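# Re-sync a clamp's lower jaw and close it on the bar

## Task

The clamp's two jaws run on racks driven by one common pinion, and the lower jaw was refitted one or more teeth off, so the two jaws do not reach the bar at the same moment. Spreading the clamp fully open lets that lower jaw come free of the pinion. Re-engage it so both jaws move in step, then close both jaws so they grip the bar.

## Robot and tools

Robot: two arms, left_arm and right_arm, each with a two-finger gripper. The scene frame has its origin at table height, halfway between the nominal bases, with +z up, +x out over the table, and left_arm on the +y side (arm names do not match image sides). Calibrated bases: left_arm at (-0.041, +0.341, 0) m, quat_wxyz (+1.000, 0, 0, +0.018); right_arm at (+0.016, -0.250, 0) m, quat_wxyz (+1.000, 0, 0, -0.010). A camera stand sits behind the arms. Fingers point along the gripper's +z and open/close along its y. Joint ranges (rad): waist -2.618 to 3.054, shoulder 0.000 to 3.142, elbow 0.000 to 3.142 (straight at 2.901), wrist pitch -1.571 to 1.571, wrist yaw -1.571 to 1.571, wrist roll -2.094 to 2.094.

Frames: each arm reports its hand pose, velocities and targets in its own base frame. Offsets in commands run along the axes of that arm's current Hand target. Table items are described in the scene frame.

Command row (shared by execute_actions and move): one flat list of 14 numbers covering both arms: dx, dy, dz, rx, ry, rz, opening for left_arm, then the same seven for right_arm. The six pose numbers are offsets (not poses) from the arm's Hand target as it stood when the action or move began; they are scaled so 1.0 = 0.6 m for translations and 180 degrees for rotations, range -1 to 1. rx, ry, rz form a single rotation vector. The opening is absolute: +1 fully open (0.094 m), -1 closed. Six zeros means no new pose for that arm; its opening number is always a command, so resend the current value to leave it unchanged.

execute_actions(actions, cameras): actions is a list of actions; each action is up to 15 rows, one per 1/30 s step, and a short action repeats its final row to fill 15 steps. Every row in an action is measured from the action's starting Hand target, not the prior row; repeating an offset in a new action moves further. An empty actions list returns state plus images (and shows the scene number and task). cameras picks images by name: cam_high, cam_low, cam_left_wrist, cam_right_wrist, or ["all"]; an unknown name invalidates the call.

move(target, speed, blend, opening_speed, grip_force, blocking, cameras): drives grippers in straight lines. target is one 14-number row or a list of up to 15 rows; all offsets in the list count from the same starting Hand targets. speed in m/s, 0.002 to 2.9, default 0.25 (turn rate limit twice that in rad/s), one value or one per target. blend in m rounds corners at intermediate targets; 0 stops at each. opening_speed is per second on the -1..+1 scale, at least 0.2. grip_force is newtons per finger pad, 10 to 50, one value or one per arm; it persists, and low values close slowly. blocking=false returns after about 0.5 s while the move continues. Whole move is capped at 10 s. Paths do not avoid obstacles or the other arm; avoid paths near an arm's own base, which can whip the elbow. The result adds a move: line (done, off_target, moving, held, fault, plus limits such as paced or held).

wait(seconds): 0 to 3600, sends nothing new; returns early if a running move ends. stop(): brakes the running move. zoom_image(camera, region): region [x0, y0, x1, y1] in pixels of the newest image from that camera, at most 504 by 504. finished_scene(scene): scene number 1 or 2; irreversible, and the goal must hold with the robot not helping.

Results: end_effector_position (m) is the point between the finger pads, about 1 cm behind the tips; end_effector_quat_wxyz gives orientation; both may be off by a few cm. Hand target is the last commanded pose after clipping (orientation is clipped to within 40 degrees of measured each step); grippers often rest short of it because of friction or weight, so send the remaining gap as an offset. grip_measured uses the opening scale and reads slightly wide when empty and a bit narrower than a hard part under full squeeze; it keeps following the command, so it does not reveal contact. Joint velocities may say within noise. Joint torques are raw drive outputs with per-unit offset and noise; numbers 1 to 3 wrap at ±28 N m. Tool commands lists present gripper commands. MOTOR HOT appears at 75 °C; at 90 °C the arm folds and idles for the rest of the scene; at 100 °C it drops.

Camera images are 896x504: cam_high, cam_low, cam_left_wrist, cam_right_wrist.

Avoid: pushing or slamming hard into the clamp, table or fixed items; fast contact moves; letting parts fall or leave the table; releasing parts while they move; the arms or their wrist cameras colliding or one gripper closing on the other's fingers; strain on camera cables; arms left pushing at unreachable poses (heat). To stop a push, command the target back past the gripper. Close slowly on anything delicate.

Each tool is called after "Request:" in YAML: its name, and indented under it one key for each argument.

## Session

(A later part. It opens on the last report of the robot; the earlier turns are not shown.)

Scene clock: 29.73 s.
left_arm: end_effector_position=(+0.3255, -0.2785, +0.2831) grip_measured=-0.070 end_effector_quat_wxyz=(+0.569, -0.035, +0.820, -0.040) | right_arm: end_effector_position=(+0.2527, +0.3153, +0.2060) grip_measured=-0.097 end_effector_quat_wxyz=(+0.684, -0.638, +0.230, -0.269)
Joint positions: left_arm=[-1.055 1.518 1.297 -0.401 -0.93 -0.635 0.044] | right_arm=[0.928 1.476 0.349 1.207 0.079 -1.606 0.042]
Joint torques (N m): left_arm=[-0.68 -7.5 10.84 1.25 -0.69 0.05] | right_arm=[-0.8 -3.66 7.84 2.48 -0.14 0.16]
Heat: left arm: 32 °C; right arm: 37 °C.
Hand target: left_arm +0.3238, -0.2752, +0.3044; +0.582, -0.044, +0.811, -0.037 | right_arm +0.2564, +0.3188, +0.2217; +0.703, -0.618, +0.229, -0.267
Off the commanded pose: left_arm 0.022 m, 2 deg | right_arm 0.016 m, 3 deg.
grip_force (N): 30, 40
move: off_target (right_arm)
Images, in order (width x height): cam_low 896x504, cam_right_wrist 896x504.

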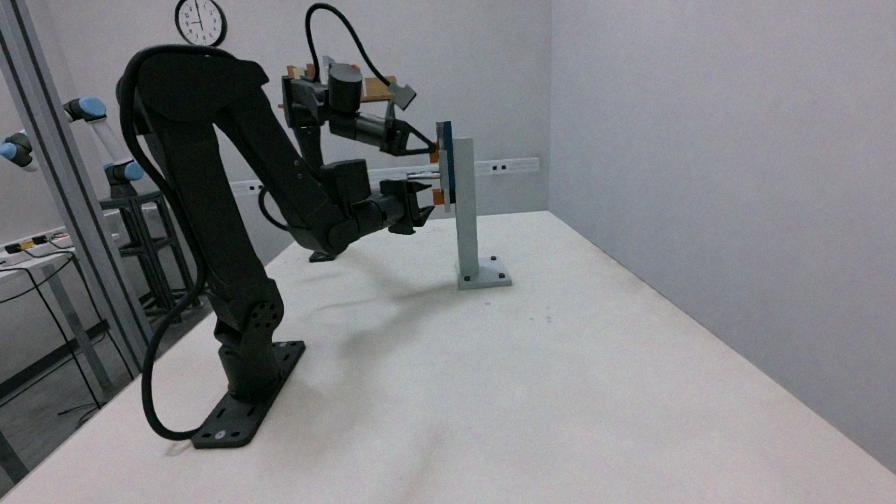

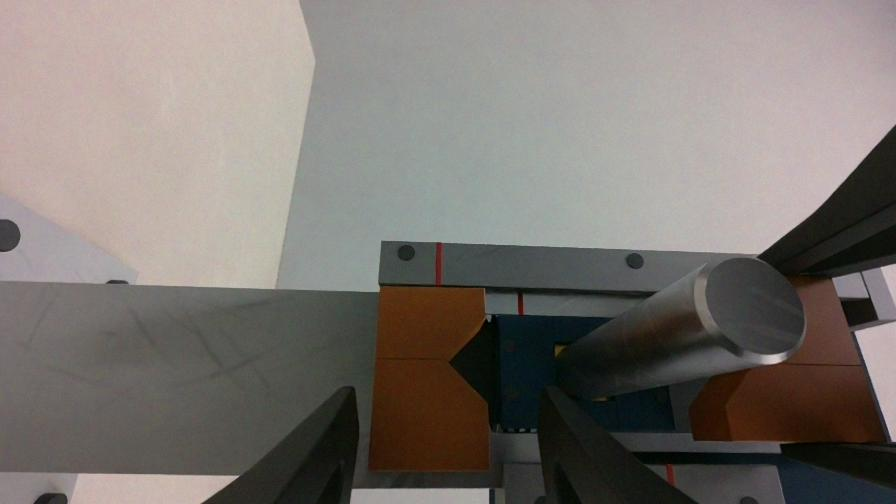

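Request:
move:
  target: [0,0,0,0,0,0,-0.32,0,0.0054,0.0153,-0.0056,0,0,-0.1]
  speed: 0.04
  cameras: ["cam_right_wrist","cam_low"]

Request:
zoom_image:
  camera: "cam_low"
  region: [400, 110, 500, 230]

Request:
zoom_image:
  camera: "cam_right_wrist"
  region: [340, 250, 640, 504]

Scene clock: 30.73 s.
left_arm: end_effector_position=(+0.3255, -0.2785, +0.2831) grip_measured=-0.070 end_effector_quat_wxyz=(+0.569, -0.035, +0.820, -0.040) | right_arm: end_effector_position=(+0.2583, +0.3221, +0.2089) grip_measured=-0.097 end_effector_quat_wxyz=(+0.685, -0.636, +0.230, -0.270)
Joint positions: left_arm=[-1.055 1.518 1.297 -0.401 -0.93 -0.635 0.044] | right_arm=[0.926 1.504 0.385 1.204 0.076 -1.606 0.042]
Joint torques (N m): left_arm=[-0.7 -7.51 10.85 1.23 -0.68 0.04] | right_arm=[-0.81 -4.01 8.09 2.21 -0.13 0.18]
Heat: left arm: 32 °C; right arm: 37 °C.
Hand target: left_arm +0.3238, -0.2752, +0.3044; +0.582, -0.044, +0.811, -0.037 | right_arm +0.2627, +0.3260, +0.2197; +0.698, -0.624, +0.231, -0.265
Off the commanded pose: left_arm 0.022 m, 2 deg | right_arm 0.012 m, 2 deg.
grip_force (N): 30, 40
move: off_target (right_arm)
Images, in order (width x height): cam_low 896x504, cam_right_wrist 896x504.

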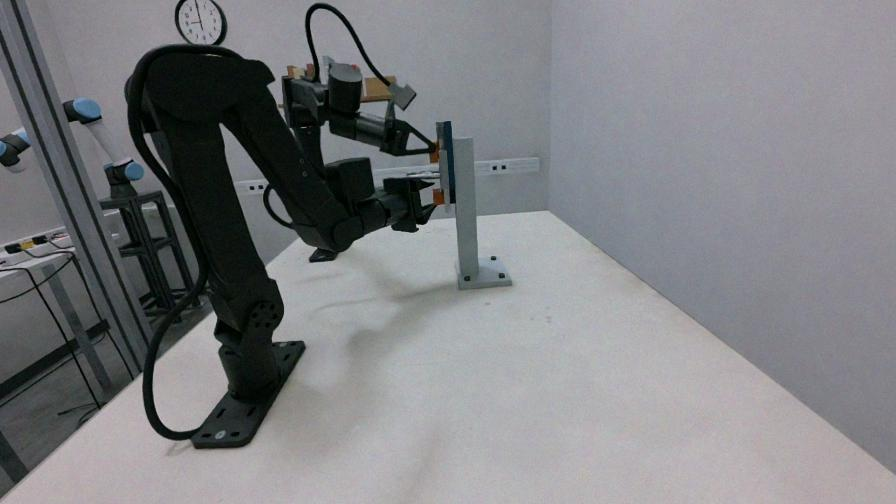

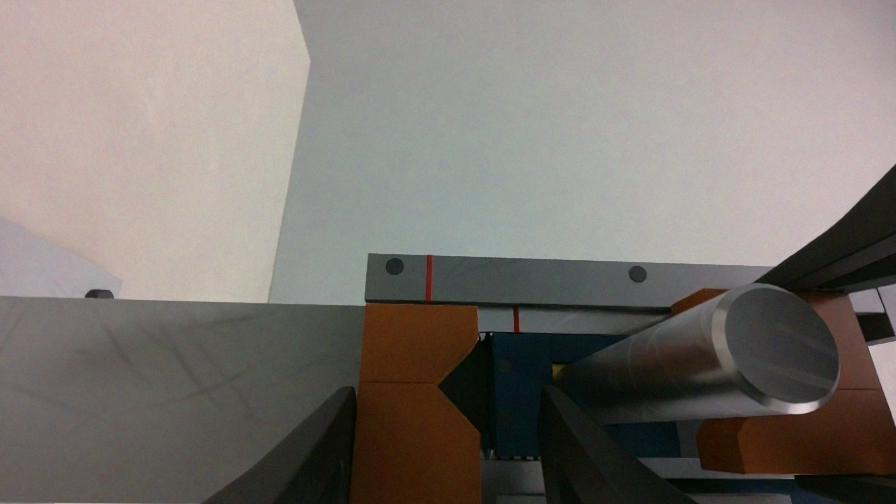

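Scaled by 4.200 from the camera's image (finer frame: 1280x720).

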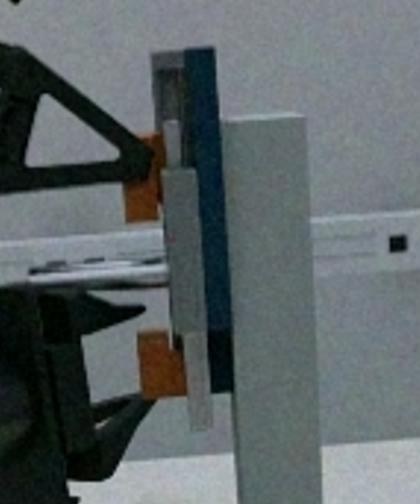

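Scaled by 1.680 from the camera's image (finer frame: 1280x720).

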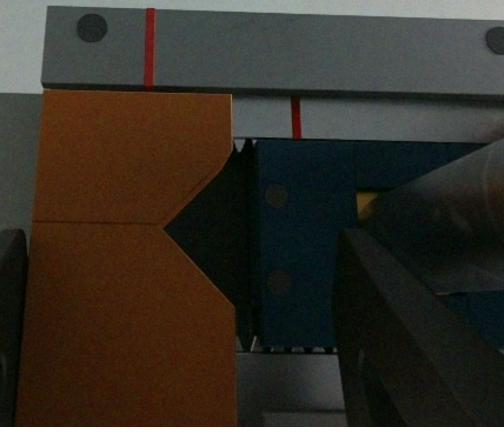

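Request:
move:
  target: [0,0,0,0,0,0,-0.32,0,0.0102,0,-0.0111,0,0,-0.1]
  speed: 0.04
  cameras: ["cam_right_wrist"]

Request:
zoom_image:
  camera: "cam_right_wrist"
  region: [340, 250, 640, 504]

Scene clock: 31.80 s.
left_arm: end_effector_position=(+0.3255, -0.2785, +0.2831) grip_measured=-0.070 end_effector_quat_wxyz=(+0.569, -0.035, +0.820, -0.040) | right_arm: end_effector_position=(+0.2595, +0.3234, +0.2014) grip_measured=-0.097 end_effector_quat_wxyz=(+0.674, -0.648, +0.233, -0.266)
Joint positions: left_arm=[-1.055 1.518 1.297 -0.401 -0.93 -0.635 0.044] | right_arm=[0.925 1.504 0.391 1.163 0.076 -1.605 0.042]
Joint torques (N m): left_arm=[-0.75 -7.51 10.88 1.21 -0.7 0.02] | right_arm=[-0.79 -4.96 7.95 2.13 -0.12 0.2]
Heat: left arm: 32 °C; right arm: 37 °C.
Hand target: left_arm +0.3238, -0.2752, +0.3044; +0.582, -0.044, +0.811, -0.037 | right_arm +0.2633, +0.3264, +0.2136; +0.687, -0.636, +0.236, -0.261
Off the commanded pose: left_arm 0.022 m, 2 deg | right_arm 0.013 m, 2 deg.
grip_force (N): 30, 40
move: off_target (right_arm)

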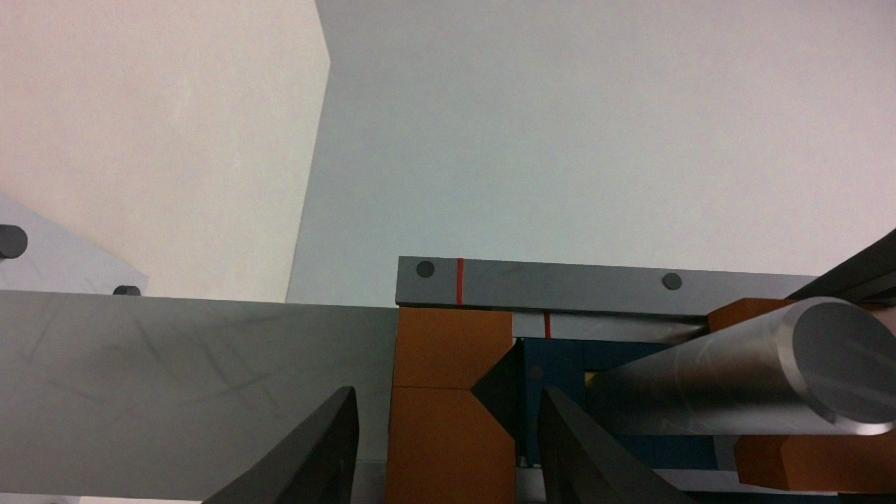

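Scaled by 1.680 from the camera's image (finer frame: 1280x720).

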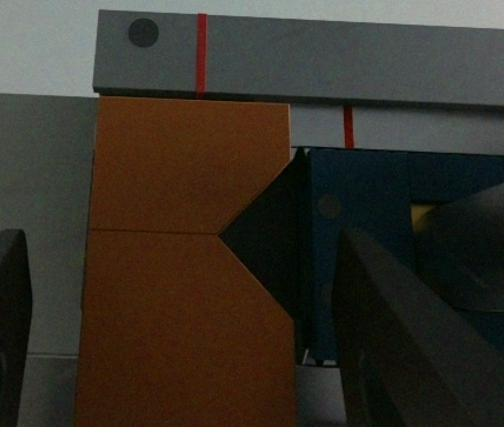

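Request:
move:
  target: [0,0,0,0,0,0,-0.32,0,0,0,0,0,0,-0.2]
  opening_speed: 0.3

Request:
move:
  target: [-0.0141,-0.0017,-0.0048,0,0,0,-0.32,0,0,0,0,0,0,-0.2]
  speed: 0.03
  cameras: ["cam_right_wrist","cam_left_wrist","cam_low"]

Request:
zoom_image:
  camera: "cam_right_wrist"
  region: [340, 250, 640, 504]

Scene clock: 32.67 s.
left_arm: end_effector_position=(+0.3255, -0.2785, +0.2831) grip_measured=-0.070 end_effector_quat_wxyz=(+0.569, -0.035, +0.820, -0.040) | right_arm: end_effector_position=(+0.2595, +0.3234, +0.2013) grip_measured=-0.197 end_effector_quat_wxyz=(+0.674, -0.648, +0.234, -0.266)
Joint positions: left_arm=[-1.055 1.518 1.297 -0.401 -0.93 -0.635 0.044] | right_arm=[0.925 1.504 0.391 1.163 0.076 -1.605 0.038]
Joint torques (N m): left_arm=[-0.7 -7.41 10.82 1.25 -0.69 0.02] | right_arm=[-0.79 -4.97 7.95 2.12 -0.12 0.2]
Heat: left arm: 32 °C; right arm: 37 °C.
Hand target: left_arm +0.3238, -0.2752, +0.3044; +0.582, -0.044, +0.811, -0.037 | right_arm +0.2633, +0.3264, +0.2136; +0.687, -0.636, +0.236, -0.261
Off the commanded pose: left_arm 0.022 m, 2 deg | right_arm 0.013 m, 2 deg.
grip_force (N): 30, 40
move: done

Scene clock: 33.77 s.
left_arm: end_effector_position=(+0.3254, -0.2784, +0.2893) grip_measured=-0.071 end_effector_quat_wxyz=(+0.566, -0.032, +0.823, -0.040) | right_arm: end_effector_position=(+0.2597, +0.3237, +0.1897) grip_measured=-0.197 end_effector_quat_wxyz=(+0.659, -0.664, +0.238, -0.261)
Joint positions: left_arm=[-1.052 1.518 1.328 -0.438 -0.921 -0.634 0.044] | right_arm=[0.925 1.504 0.391 1.117 0.076 -1.603 0.038]
Joint torques (N m): left_arm=[-0.94 -7.24 11.33 1.27 -0.78 0.01] | right_arm=[-0.81 -5.15 7.82 2.63 -0.12 0.17]
Heat: left arm: 32 °C; right arm: 37 °C.
Hand target: left_arm +0.3238, -0.2752, +0.3135; +0.582, -0.044, +0.811, -0.037 | right_arm +0.2633, +0.3264, +0.2136; +0.687, -0.636, +0.236, -0.261
Off the commanded pose: left_arm 0.024 m, 3 deg | right_arm 0.024 m, 5 deg.
grip_force (N): 30, 40
move: off_target (left_arm)
Images, in order (width x height): cam_low 896x504, cam_left_wrist 896x504, cam_right_wrist 896x504.

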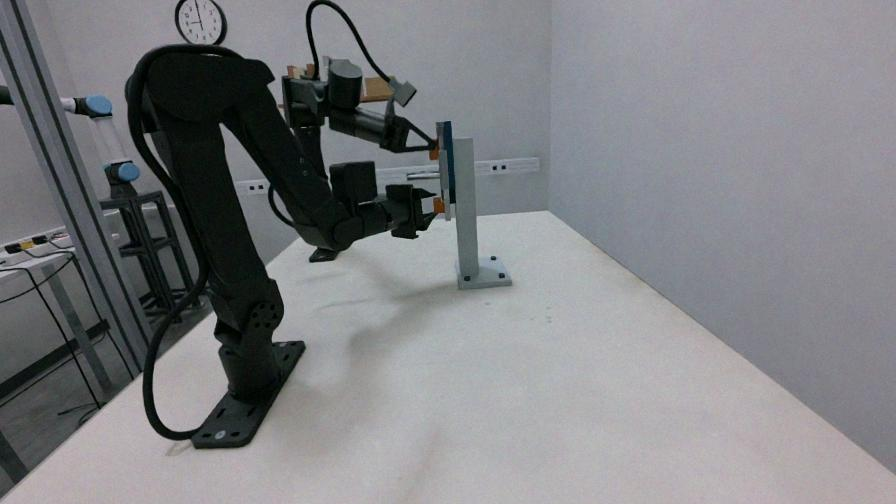

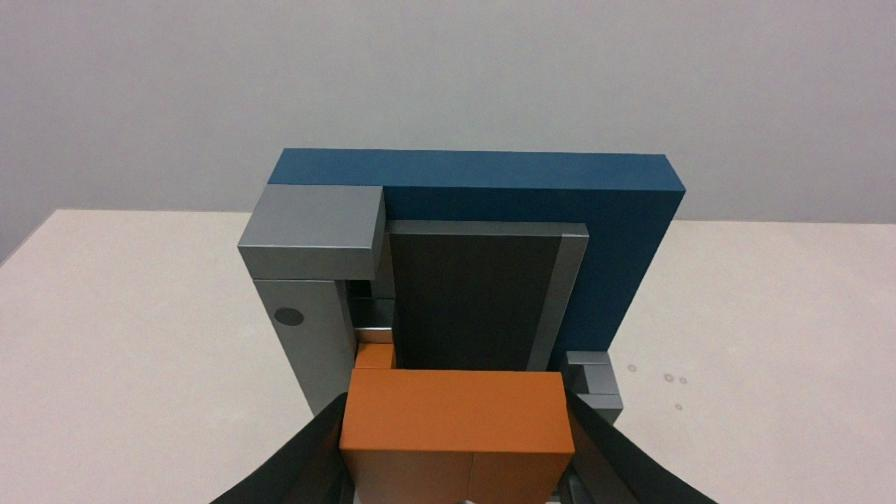

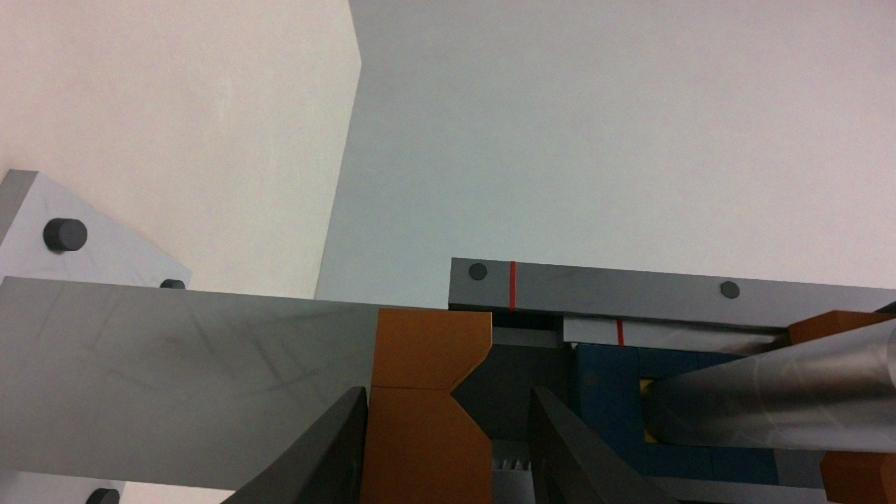

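Scaled by 1.680 from the camera's image (finer frame: 1280x720).

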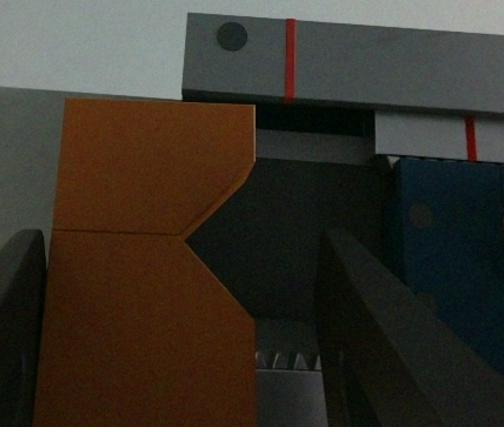

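Request:
move:
  target: [-0.0039,-0.0005,-0.0013,0,0,0,-0.32,0,-0.0102,0,0.0111,0,0,-0.22]
  speed: 0.04
  cameras: ["cam_right_wrist"]

Request:
zoom_image:
  camera: "cam_right_wrist"
  region: [340, 250, 640, 504]

Scene clock: 35.17 s.
left_arm: end_effector_position=(+0.3252, -0.2785, +0.2896) grip_measured=-0.072 end_effector_quat_wxyz=(+0.564, -0.030, +0.824, -0.040) | right_arm: end_effector_position=(+0.2597, +0.3237, +0.1896) grip_measured=-0.217 end_effector_quat_wxyz=(+0.659, -0.664, +0.239, -0.260)
Joint positions: left_arm=[-1.052 1.519 1.335 -0.451 -0.917 -0.636 0.044] | right_arm=[0.925 1.504 0.391 1.117 0.076 -1.603 0.037]
Joint torques (N m): left_arm=[-1.06 -7.36 11.51 1.29 -0.83 0.07] | right_arm=[-0.83 -4.49 7.34 3.14 -0.13 0.15]
Heat: left arm: 33 °C; right arm: 38 °C.
Hand target: left_arm +0.3237, -0.2753, +0.3160; +0.582, -0.044, +0.811, -0.038 | right_arm +0.2629, +0.3261, +0.2197; +0.698, -0.624, +0.231, -0.265
Off the commanded pose: left_arm 0.027 m, 3 deg | right_arm 0.030 m, 7 deg.
grip_force (N): 30, 40
move: off_target (left_arm, right_arm)

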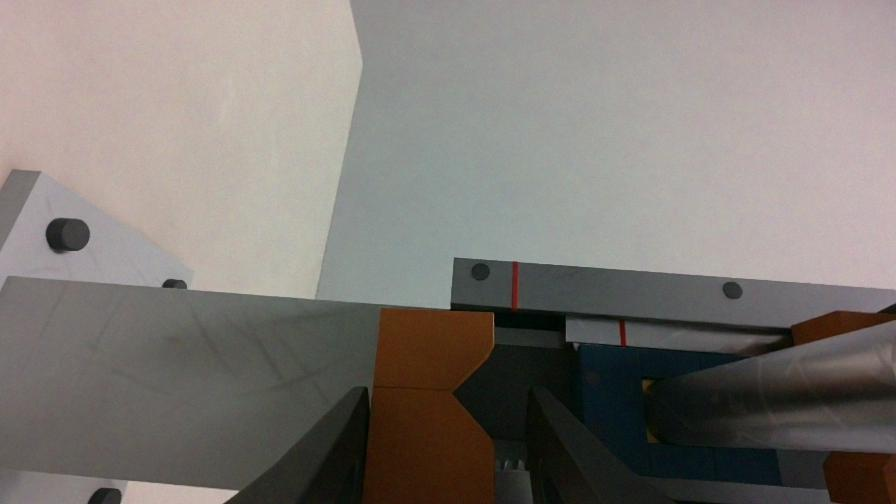

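Scaled by 1.680 from the camera's image (finer frame: 1280x720).

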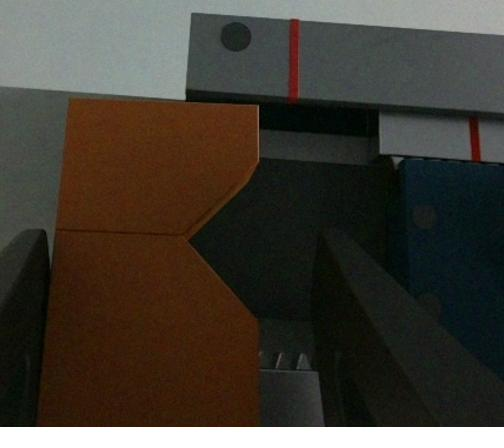

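Request:
move:
  target: [-0.0039,-0.0005,-0.0013,0,0,0,-0.32,0,-0.0102,0,0.0111,0,0,-0.22]
  speed: 0.04

Request:
move:
  target: [-0.0016,-0.0002,-0.0005,0,0,0,-0.32,0,-0.0051,0,0.0056,0,0,-0.22]
  speed: 0.04
  cameras: ["cam_right_wrist"]

Request:
zoom_image:
  camera: "cam_right_wrist"
  region: [340, 250, 640, 504]

Scene clock: 36.43 s.
left_arm: end_effector_position=(+0.3253, -0.2786, +0.2896) grip_measured=-0.073 end_effector_quat_wxyz=(+0.562, -0.029, +0.826, -0.038) | right_arm: end_effector_position=(+0.2598, +0.3250, +0.1935) grip_measured=-0.217 end_effector_quat_wxyz=(+0.667, -0.656, +0.235, -0.262)
Joint positions: left_arm=[-1.051 1.522 1.343 -0.464 -0.914 -0.639 0.044] | right_arm=[0.925 1.52 0.391 1.157 0.072 -1.603 0.037]
Joint torques (N m): left_arm=[-1.01 -7.58 11.73 1.31 -0.86 0.08] | right_arm=[-0.81 -4.75 6.94 3.23 -0.1 0.12]
Heat: left arm: 33 °C; right arm: 38 °C.
Hand target: left_arm +0.3238, -0.2754, +0.3185; +0.582, -0.044, +0.811, -0.038 | right_arm +0.2625, +0.3256, +0.2257; +0.708, -0.612, +0.227, -0.269
Off the commanded pose: left_arm 0.029 m, 3 deg | right_arm 0.032 m, 7 deg.
grip_force (N): 30, 40
move: off_target (left_arm, right_arm)

Scene clock: 37.13 s.
left_arm: end_effector_position=(+0.3253, -0.2785, +0.2895) grip_measured=-0.073 end_effector_quat_wxyz=(+0.562, -0.029, +0.826, -0.038) | right_arm: end_effector_position=(+0.2596, +0.3256, +0.1961) grip_measured=-0.217 end_effector_quat_wxyz=(+0.673, -0.651, +0.233, -0.262)
Joint positions: left_arm=[-1.05 1.522 1.343 -0.464 -0.914 -0.639 0.044] | right_arm=[0.925 1.528 0.391 1.18 0.069 -1.603 0.037]
Joint torques (N m): left_arm=[-1.01 -7.54 11.97 1.26 -0.84 0.08] | right_arm=[-0.83 -4.78 6.8 3.28 -0.07 0.11]
Heat: left arm: 33 °C; right arm: 39 °C.
Hand target: left_arm +0.3239, -0.2753, +0.3195; +0.582, -0.044, +0.811, -0.037 | right_arm +0.2621, +0.3253, +0.2287; +0.714, -0.606, +0.224, -0.271
Off the commanded pose: left_arm 0.030 m, 3 deg | right_arm 0.033 m, 7 deg.
grip_force (N): 30, 40
move: off_target (left_arm, right_arm)

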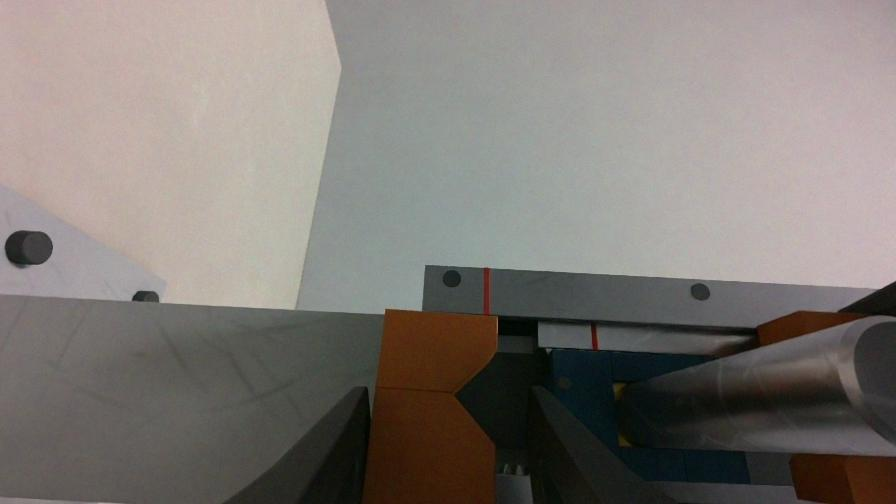

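Scaled by 1.680 from the camera's image (finer frame: 1280x720).

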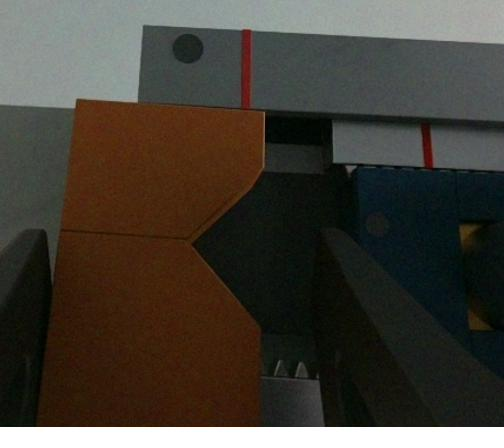

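Request:
move:
  target: [-0.0039,-0.0005,-0.0013,0,0,0,-0.32,0,-0.0051,0,0.0056,0,0,-0.22]
  speed: 0.04
  cameras: ["cam_right_wrist","cam_left_wrist"]

Request:
zoom_image:
  camera: "cam_left_wrist"
  region: [230, 180, 450, 380]

Request:
zoom_image:
  camera: "cam_right_wrist"
  region: [340, 250, 640, 504]

Scene clock: 38.37 s.
left_arm: end_effector_position=(+0.3254, -0.2785, +0.2921) grip_measured=-0.073 end_effector_quat_wxyz=(+0.560, -0.029, +0.827, -0.038) | right_arm: end_effector_position=(+0.2598, +0.3260, +0.1967) grip_measured=-0.217 end_effector_quat_wxyz=(+0.675, -0.649, +0.232, -0.263)
Joint positions: left_arm=[-1.05 1.524 1.358 -0.48 -0.911 -0.641 0.044] | right_arm=[0.925 1.536 0.391 1.194 0.069 -1.603 0.037]
Joint torques (N m): left_arm=[-1.16 -7.61 11.84 1.34 -0.89 0.08] | right_arm=[-0.81 -4.89 6.63 3.41 -0.07 0.1]
Heat: left arm: 33 °C; right arm: 39 °C.
Hand target: left_arm +0.3239, -0.2753, +0.3220; +0.582, -0.044, +0.811, -0.037 | right_arm +0.2618, +0.3249, +0.2318; +0.719, -0.599, +0.222, -0.273
Off the commanded pose: left_arm 0.030 m, 3 deg | right_arm 0.035 m, 8 deg.
grip_force (N): 30, 40
move: off_target (left_arm, right_arm)
Images, in order (width x height): cam_left_wrist 896x504, cam_right_wrist 896x504.

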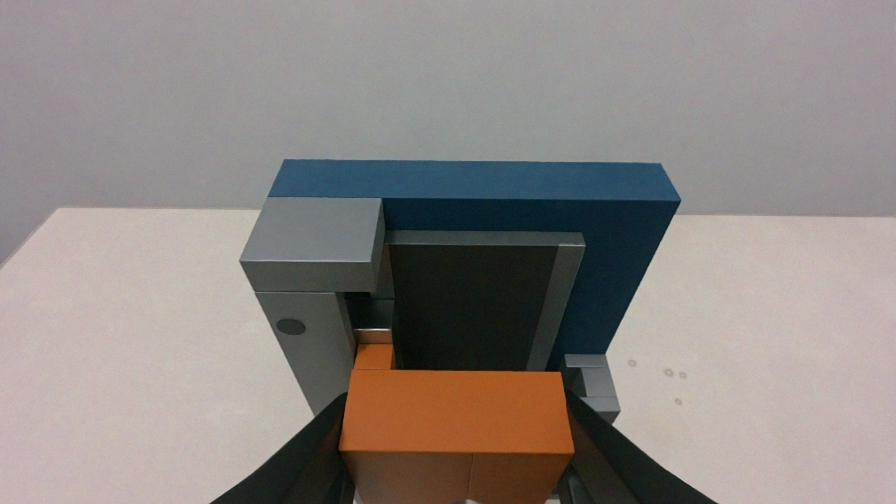

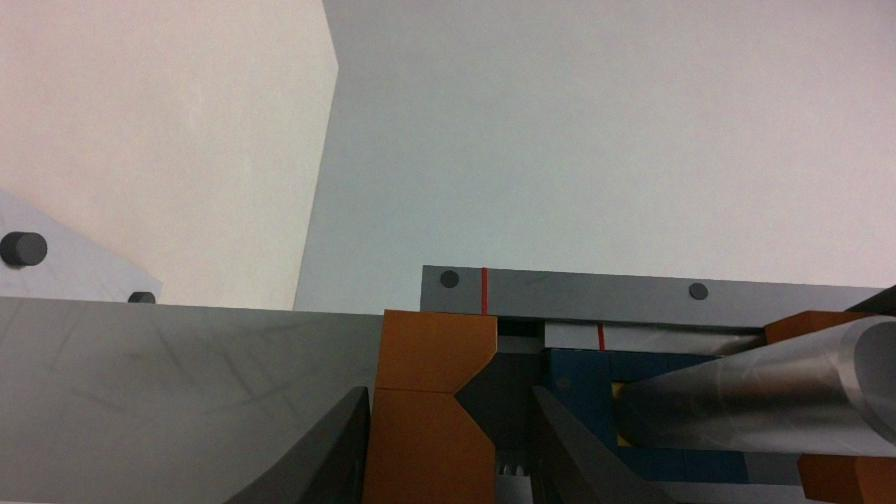

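Scaled by 2.291 from the camera's image (finer frame: 1280x720).

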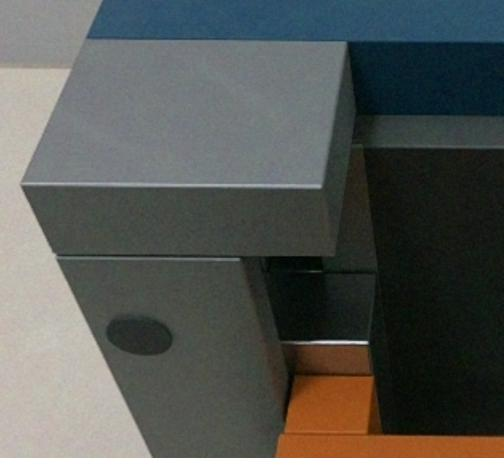

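Scaled by 1.680 from the camera's image (finer frame: 1280x720).

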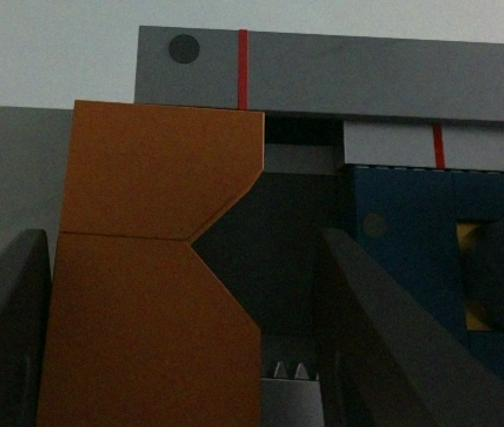

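Request:
move:
  target: [0.0219,0.0026,0.0074,0,0,0,-0.32,0,-0.0051,0,0.0056,0,0,-0.22]
  speed: 0.04

Request:
move:
  target: [0,0,0,0,0,0,-0.32,0,-0.0051,0,0.0056,0,0,-0.22]
  speed: 0.04
  cameras: ["cam_right_wrist"]

Request:
zoom_image:
  camera: "cam_right_wrist"
  region: [340, 250, 640, 504]

Scene clock: 39.27 s.
left_arm: end_effector_position=(+0.3256, -0.2786, +0.2927) grip_measured=-0.073 end_effector_quat_wxyz=(+0.561, -0.030, +0.826, -0.039) | right_arm: end_effector_position=(+0.2601, +0.3263, +0.1970) grip_measured=-0.217 end_effector_quat_wxyz=(+0.677, -0.647, +0.231, -0.264)
Joint positions: left_arm=[-1.05 1.524 1.358 -0.477 -0.912 -0.641 0.044] | right_arm=[0.925 1.543 0.391 1.208 0.069 -1.603 0.037]
Joint torques (N m): left_arm=[-1.1 -7.54 7.77 1.74 -0.87 0.05] | right_arm=[-0.8 -5.05 6.43 3.5 -0.07 0.09]
Heat: left arm: 33 °C; right arm: 40 °C.
Hand target: left_arm +0.3239, -0.2752, +0.3081; +0.582, -0.044, +0.811, -0.037 | right_arm +0.2614, +0.3245, +0.2348; +0.724, -0.593, +0.219, -0.275
Off the commanded pose: left_arm 0.016 m, 3 deg | right_arm 0.038 m, 8 deg.
grip_force (N): 30, 40
move: off_target (left_arm, right_arm)

Scene clock: 39.97 s.
left_arm: end_effector_position=(+0.3256, -0.2786, +0.2927) grip_measured=-0.073 end_effector_quat_wxyz=(+0.561, -0.030, +0.826, -0.039) | right_arm: end_effector_position=(+0.2603, +0.3266, +0.1974) grip_measured=-0.217 end_effector_quat_wxyz=(+0.679, -0.645, +0.231, -0.264)
Joint positions: left_arm=[-1.05 1.524 1.358 -0.477 -0.912 -0.641 0.044] | right_arm=[0.925 1.551 0.391 1.221 0.069 -1.603 0.037]
Joint torques (N m): left_arm=[-1.18 -7.57 7.82 1.73 -0.87 0.04] | right_arm=[-0.8 -5.15 6.26 3.64 -0.08 0.08]
Heat: left arm: 33 °C; right arm: 40 °C.
Hand target: left_arm +0.3239, -0.2752, +0.3081; +0.582, -0.044, +0.811, -0.037 | right_arm +0.2609, +0.3241, +0.2378; +0.730, -0.586, +0.217, -0.277
Off the commanded pose: left_arm 0.016 m, 3 deg | right_arm 0.040 m, 9 deg.
grip_force (N): 30, 40
move: off_target (right_arm)

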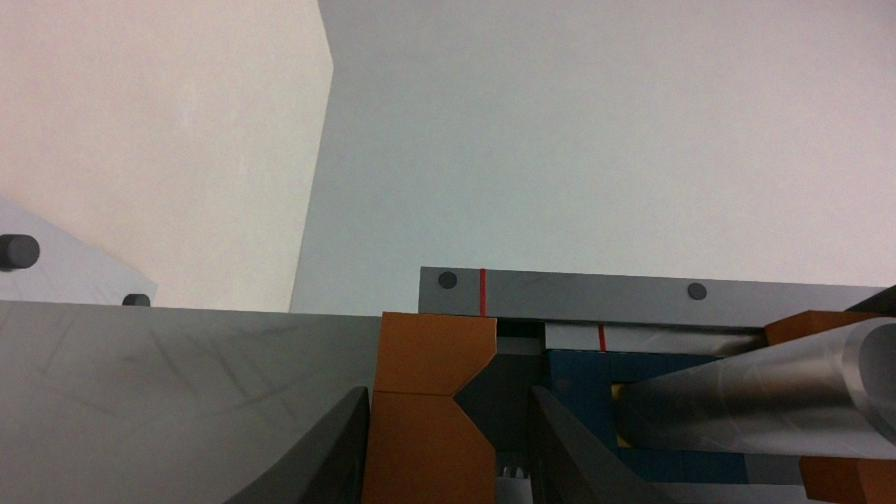

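Scaled by 1.680 from the camera's image (finer frame: 1280x720).

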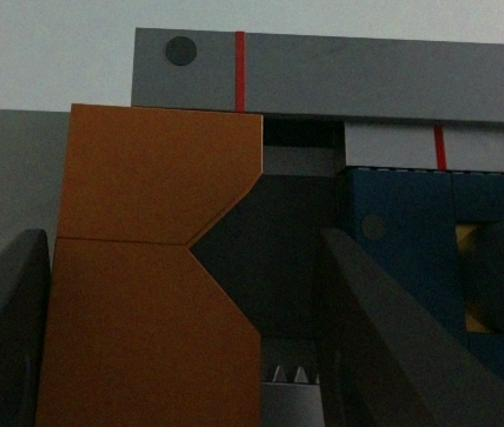

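Request:
move:
  target: [0.004,0.0005,0.0014,0,0,0,-0.32,0,-0.02,0,0.0083,0,0,-0.22]
  speed: 0.04

Request:
move:
  target: [0,0,0,0,0,0,-0.32,0,-0.015,0,0.0056,0,0,-0.22]
  speed: 0.04

Scene clock: 41.10 s.
left_arm: end_effector_position=(+0.3257, -0.2787, +0.2930) grip_measured=-0.073 end_effector_quat_wxyz=(+0.562, -0.031, +0.826, -0.040) | right_arm: end_effector_position=(+0.2601, +0.3263, +0.1984) grip_measured=-0.217 end_effector_quat_wxyz=(+0.681, -0.643, +0.230, -0.265)
Joint positions: left_arm=[-1.05 1.524 1.358 -0.475 -0.913 -0.641 0.044] | right_arm=[0.925 1.551 0.389 1.228 0.069 -1.603 0.037]
Joint torques (N m): left_arm=[-1.09 -7.62 7.05 1.8 -0.88 0.03] | right_arm=[-0.75 -7.19 6.65 3.56 -0.07 0.06]
Heat: left arm: 33 °C; right arm: 41 °C.
Hand target: left_arm +0.3239, -0.2753, +0.3055; +0.582, -0.044, +0.811, -0.038 | right_arm +0.2592, +0.3222, +0.2494; +0.737, -0.577, +0.213, -0.280
Off the commanded pose: left_arm 0.013 m, 3 deg | right_arm 0.051 m, 10 deg.
grip_force (N): 30, 40
move: off_target (left_arm, right_arm)

Scene clock: 41.63 s.
left_arm: end_effector_position=(+0.3257, -0.2787, +0.2930) grip_measured=-0.073 end_effector_quat_wxyz=(+0.562, -0.031, +0.826, -0.040) | right_arm: end_effector_position=(+0.2601, +0.3263, +0.1984) grip_measured=-0.217 end_effector_quat_wxyz=(+0.681, -0.643, +0.230, -0.265)
Joint positions: left_arm=[-1.05 1.524 1.358 -0.475 -0.913 -0.641 0.044] | right_arm=[0.925 1.551 0.389 1.228 0.069 -1.603 0.037]
Joint torques (N m): left_arm=[-1.1 -7.54 7.04 1.82 -0.87 0.04] | right_arm=[-0.69 -8.91 6.87 3.51 -0.07 0.04]
Heat: left arm: 33 °C; right arm: 41 °C.
Hand target: left_arm +0.3239, -0.2753, +0.3055; +0.582, -0.044, +0.811, -0.038 | right_arm +0.2577, +0.3206, +0.2581; +0.742, -0.571, +0.211, -0.282
Off the commanded pose: left_arm 0.013 m, 3 deg | right_arm 0.060 m, 11 deg.
grip_force (N): 30, 40
move: off_target (right_arm)

Request:
move:
  target: [0,0,0,0,0,0,-0.32,-0.0032,-0.0055,0.0116,0.0111,0,0,-0.22]
  speed: 0.04
  cameras: ["cam_right_wrist","cam_low"]

Request:
zoom_image:
  camera: "cam_low"
  region: [400, 110, 500, 230]

Request:
zoom_image:
  camera: "cam_right_wrist"
  region: [340, 250, 640, 504]

Scene clock: 43.27 s.
left_arm: end_effector_position=(+0.3257, -0.2787, +0.2930) grip_measured=-0.073 end_effector_quat_wxyz=(+0.562, -0.031, +0.826, -0.040) | right_arm: end_effector_position=(+0.2600, +0.3260, +0.2011) grip_measured=-0.217 end_effector_quat_wxyz=(+0.684, -0.639, +0.229, -0.267)
Joint positions: left_arm=[-1.05 1.524 1.358 -0.475 -0.913 -0.641 0.044] | right_arm=[0.925 1.551 0.389 1.239 0.069 -1.604 0.037]
Joint torques (N m): left_arm=[-1.22 -7.56 7.13 1.8 -0.87 0.03] | right_arm=[-0.17 -6.13 8.36 3.89 -0.03 0.03]
Heat: left arm: 33 °C; right arm: 42 °C.
Hand target: left_arm +0.3239, -0.2753, +0.3055; +0.582, -0.044, +0.811, -0.038 | right_arm +0.2601, +0.3263, +0.2631; +0.752, -0.557, +0.206, -0.286
Off the commanded pose: left_arm 0.013 m, 3 deg | right_arm 0.062 m, 13 deg.
grip_force (N): 30, 40
move: off_target (right_arm)
Images, in order (width x height): cam_low 896x504, cam_right_wrist 896x504.

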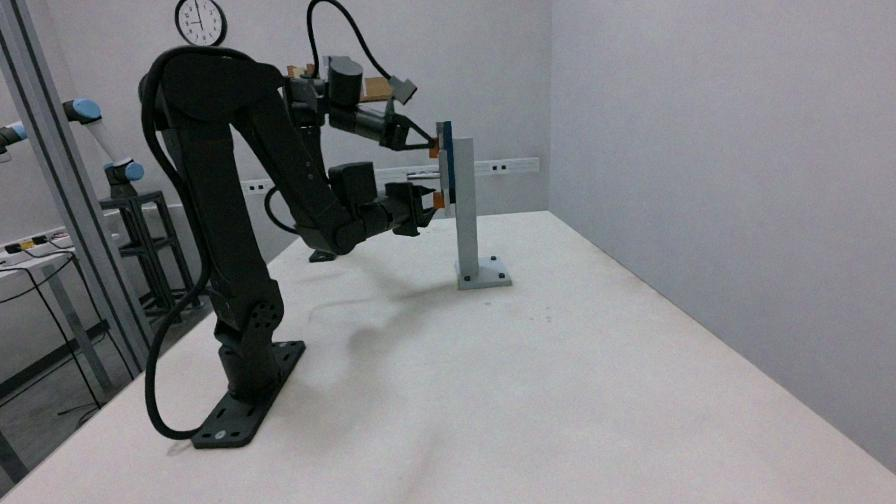

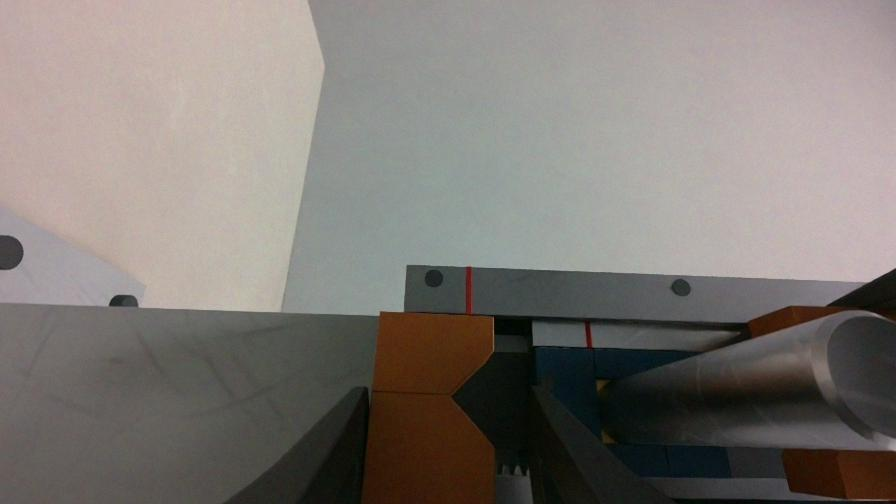

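Scaled by 4.200 from the camera's image (finer frame: 1280x720).

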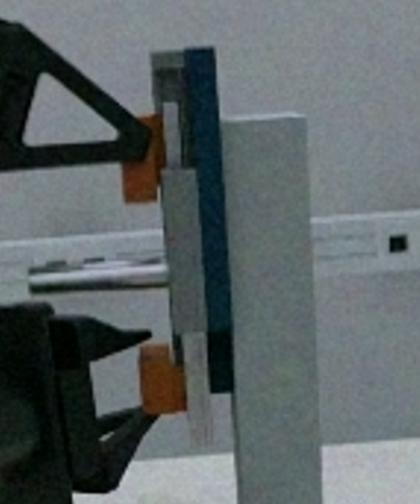

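Scaled by 1.680 from the camera's image (finer frame: 1280x720).

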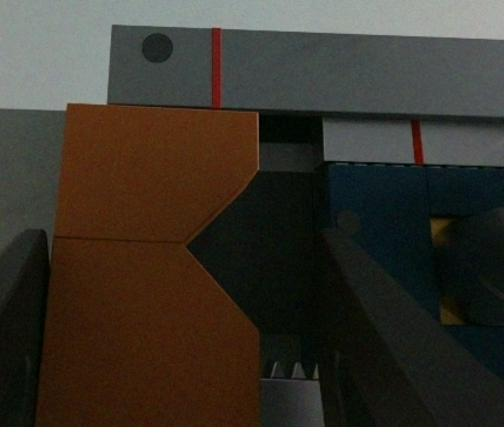

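Request:
move:
  target: [0.0016,0.0002,0.0005,0,0,0,-0.32,0,0,0,0,0,0,-0.45]
  opening_speed: 0.3
  cameras: ["cam_right_wrist","cam_low"]

Request:
zoom_image:
  camera: "cam_right_wrist"
  region: [340, 250, 640, 504]

Scene clock: 44.97 s.
left_arm: end_effector_position=(+0.3258, -0.2786, +0.2931) grip_measured=-0.073 end_effector_quat_wxyz=(+0.562, -0.031, +0.826, -0.040) | right_arm: end_effector_position=(+0.2602, +0.3259, +0.2011) grip_measured=-0.413 end_effector_quat_wxyz=(+0.684, -0.639, +0.229, -0.267)
Joint positions: left_arm=[-1.05 1.524 1.358 -0.475 -0.914 -0.641 0.044] | right_arm=[0.925 1.551 0.389 1.239 0.071 -1.606 0.028]
Joint torques (N m): left_arm=[-1.07 -7.68 6.78 1.83 -0.87 0.02] | right_arm=[-0.18 -6.15 8.39 3.9 -0.05 0.04]
Heat: left arm: 32 °C; right arm: 43 °C.
Hand target: left_arm +0.3239, -0.2752, +0.3045; +0.582, -0.044, +0.811, -0.037 | right_arm +0.2601, +0.3263, +0.2631; +0.752, -0.557, +0.206, -0.285
Off the commanded pose: left_arm 0.012 m, 3 deg | right_arm 0.062 m, 13 deg.
grip_force (N): 30, 40
move: off_target (left_arm)
Images, in order (width x height): cam_low 896x504, cam_right_wrist 896x504.

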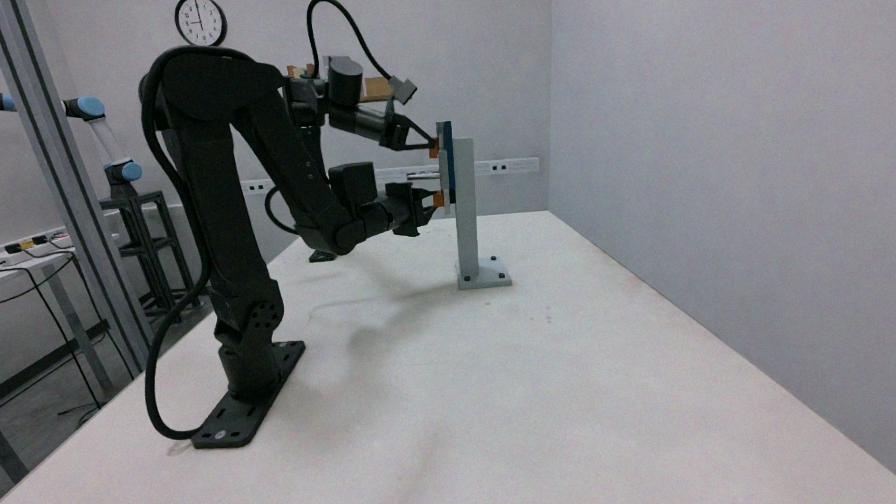

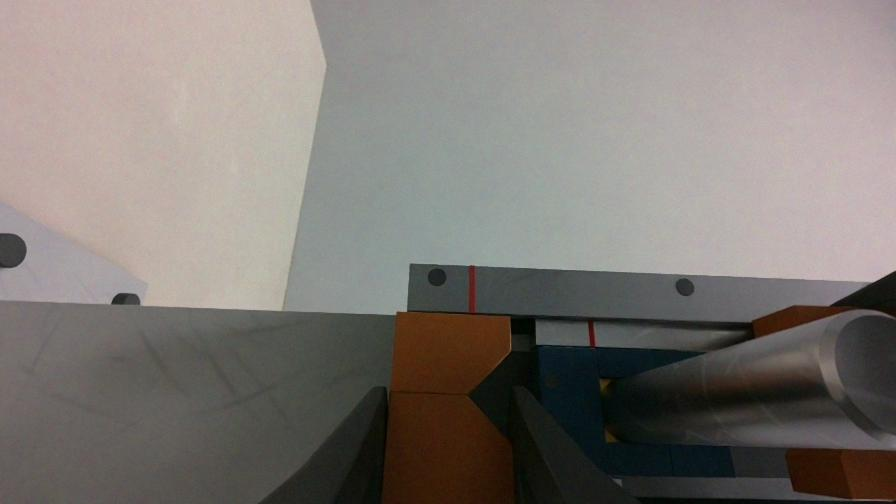

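Scaled by 1.680 from the camera's image (finer frame: 1280x720).

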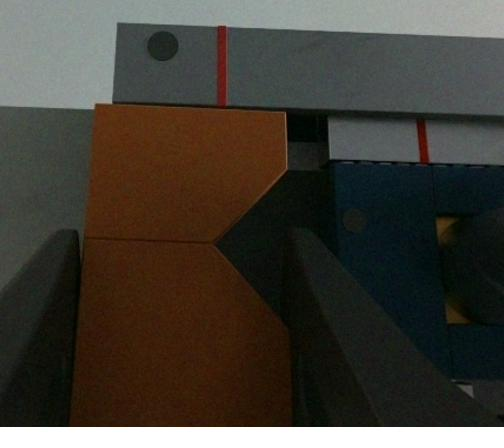

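Request:
move:
  target: [0,0,0,0,0,0,-0.32,0,-0.008,0.0025,0.0111,0,0,-0.45]
  speed: 0.04
  cameras: ["cam_right_wrist"]

Request:
zoom_image:
  camera: "cam_right_wrist"
  region: [340, 250, 640, 504]

Scene clock: 46.10 s.
left_arm: end_effector_position=(+0.3258, -0.2786, +0.2931) grip_measured=-0.073 end_effector_quat_wxyz=(+0.562, -0.031, +0.826, -0.040) | right_arm: end_effector_position=(+0.2604, +0.3261, +0.2015) grip_measured=-0.413 end_effector_quat_wxyz=(+0.685, -0.637, +0.228, -0.268)
Joint positions: left_arm=[-1.05 1.524 1.358 -0.475 -0.914 -0.641 0.044] | right_arm=[0.925 1.558 0.389 1.252 0.071 -1.606 0.028]
Joint torques (N m): left_arm=[-1.14 -7.64 6.78 1.83 -0.89 0.02] | right_arm=[-0.23 -5.39 8.36 4.26 -0.06 0.02]
Heat: left arm: 32 °C; right arm: 44 °C.
Hand target: left_arm +0.3239, -0.2752, +0.3045; +0.582, -0.044, +0.811, -0.037 | right_arm +0.2600, +0.3263, +0.2682; +0.762, -0.544, +0.201, -0.289
Off the commanded pose: left_arm 0.012 m, 3 deg | right_arm 0.067 m, 14 deg.
grip_force (N): 30, 40
move: off_target (right_arm)

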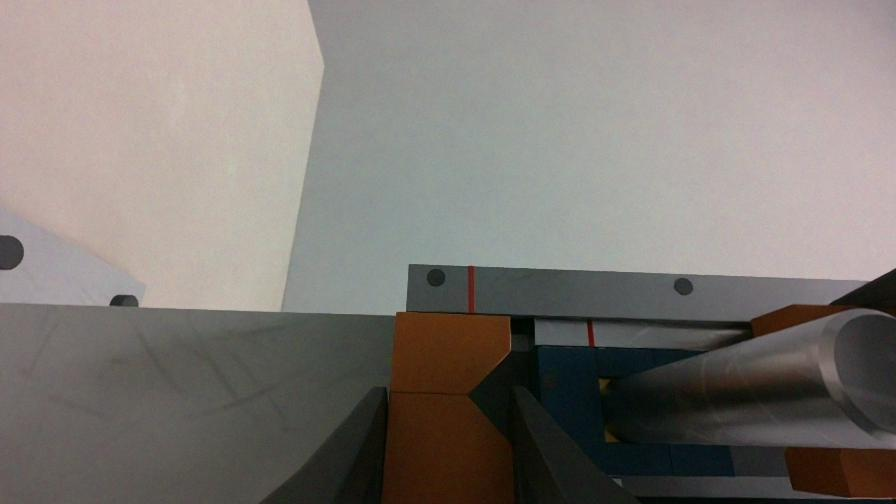

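Scaled by 1.680 from the camera's image (finer frame: 1280x720).

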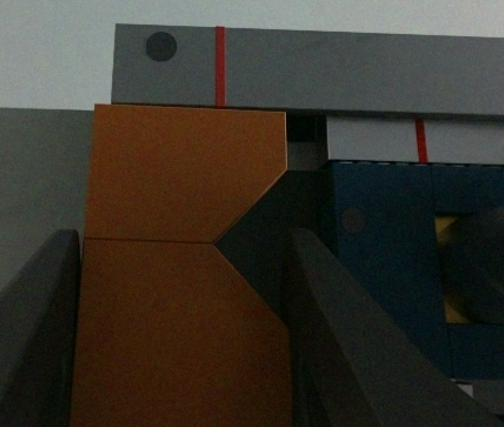

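Request:
move:
  target: [0.0047,0.0006,0.0016,0,0,0,-0.32,0,0,0,0,0,0,-0.45]
  speed: 0.03

Request:
move:
  target: [0.0031,0.0004,0.0011,0,0,0,-0.32,0,0,0,0,0,0,-0.45]
  speed: 0.03
  cameras: ["cam_right_wrist"]

Request:
zoom_image:
  camera: "cam_right_wrist"
  region: [340, 250, 640, 504]

Scene clock: 46.80 s.
left_arm: end_effector_position=(+0.3257, -0.2788, +0.2928) grip_measured=-0.073 end_effector_quat_wxyz=(+0.564, -0.032, +0.824, -0.040) | right_arm: end_effector_position=(+0.2604, +0.3261, +0.2015) grip_measured=-0.413 end_effector_quat_wxyz=(+0.685, -0.637, +0.228, -0.268)
Joint positions: left_arm=[-1.052 1.524 1.353 -0.465 -0.919 -0.641 0.044] | right_arm=[0.925 1.558 0.389 1.252 0.071 -1.606 0.028]
Joint torques (N m): left_arm=[-0.98 -7.65 6.28 1.86 -0.81 0.04] | right_arm=[-0.23 -5.39 8.36 4.26 -0.06 0.02]
Heat: left arm: 32 °C; right arm: 45 °C.
Hand target: left_arm +0.3238, -0.2753, +0.3015; +0.582, -0.044, +0.811, -0.038 | right_arm +0.2600, +0.3263, +0.2682; +0.762, -0.544, +0.201, -0.289
Off the commanded pose: left_arm 0.010 m, 3 deg | right_arm 0.067 m, 14 deg.
grip_force (N): 30, 40
move: off_target (left_arm)

Scene clock: 47.30 s.
left_arm: end_effector_position=(+0.3258, -0.2788, +0.2922) grip_measured=-0.073 end_effector_quat_wxyz=(+0.566, -0.034, +0.823, -0.039) | right_arm: end_effector_position=(+0.2604, +0.3261, +0.2015) grip_measured=-0.413 end_effector_quat_wxyz=(+0.685, -0.637, +0.228, -0.268)
Joint positions: left_arm=[-1.053 1.524 1.346 -0.456 -0.925 -0.641 0.044] | right_arm=[0.925 1.558 0.389 1.252 0.071 -1.606 0.028]
Joint torques (N m): left_arm=[-0.85 -7.69 6.11 1.84 -0.74 0.04] | right_arm=[-0.21 -5.39 8.38 4.26 -0.06 0.02]
Heat: left arm: 32 °C; right arm: 45 °C.
Hand target: left_arm +0.3239, -0.2752, +0.2996; +0.582, -0.044, +0.811, -0.037 | right_arm +0.2600, +0.3263, +0.2682; +0.762, -0.544, +0.201, -0.289
Off the commanded pose: left_arm 0.008 m, 3 deg | right_arm 0.067 m, 14 deg.
grip_force (N): 30, 40
move: off_target (left_arm)

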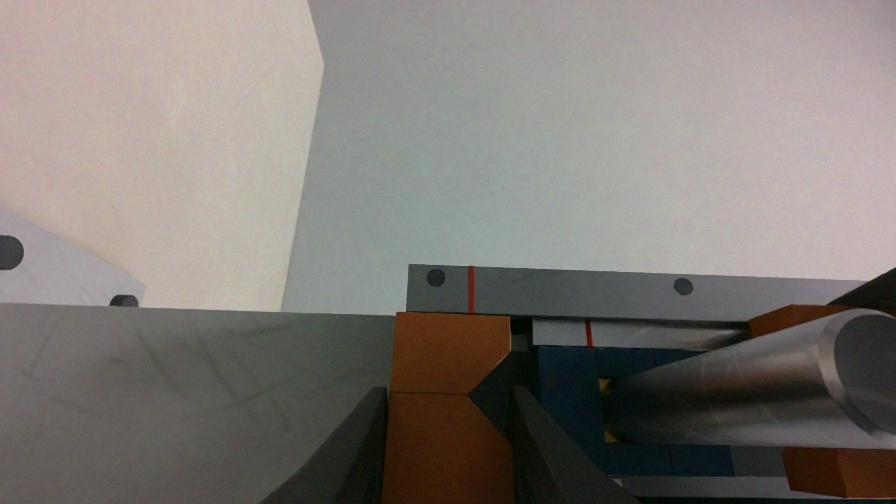

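Scaled by 1.680 from the camera's image (finer frame: 1280x720).

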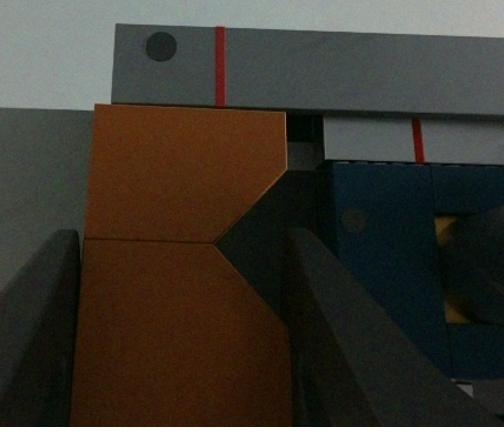

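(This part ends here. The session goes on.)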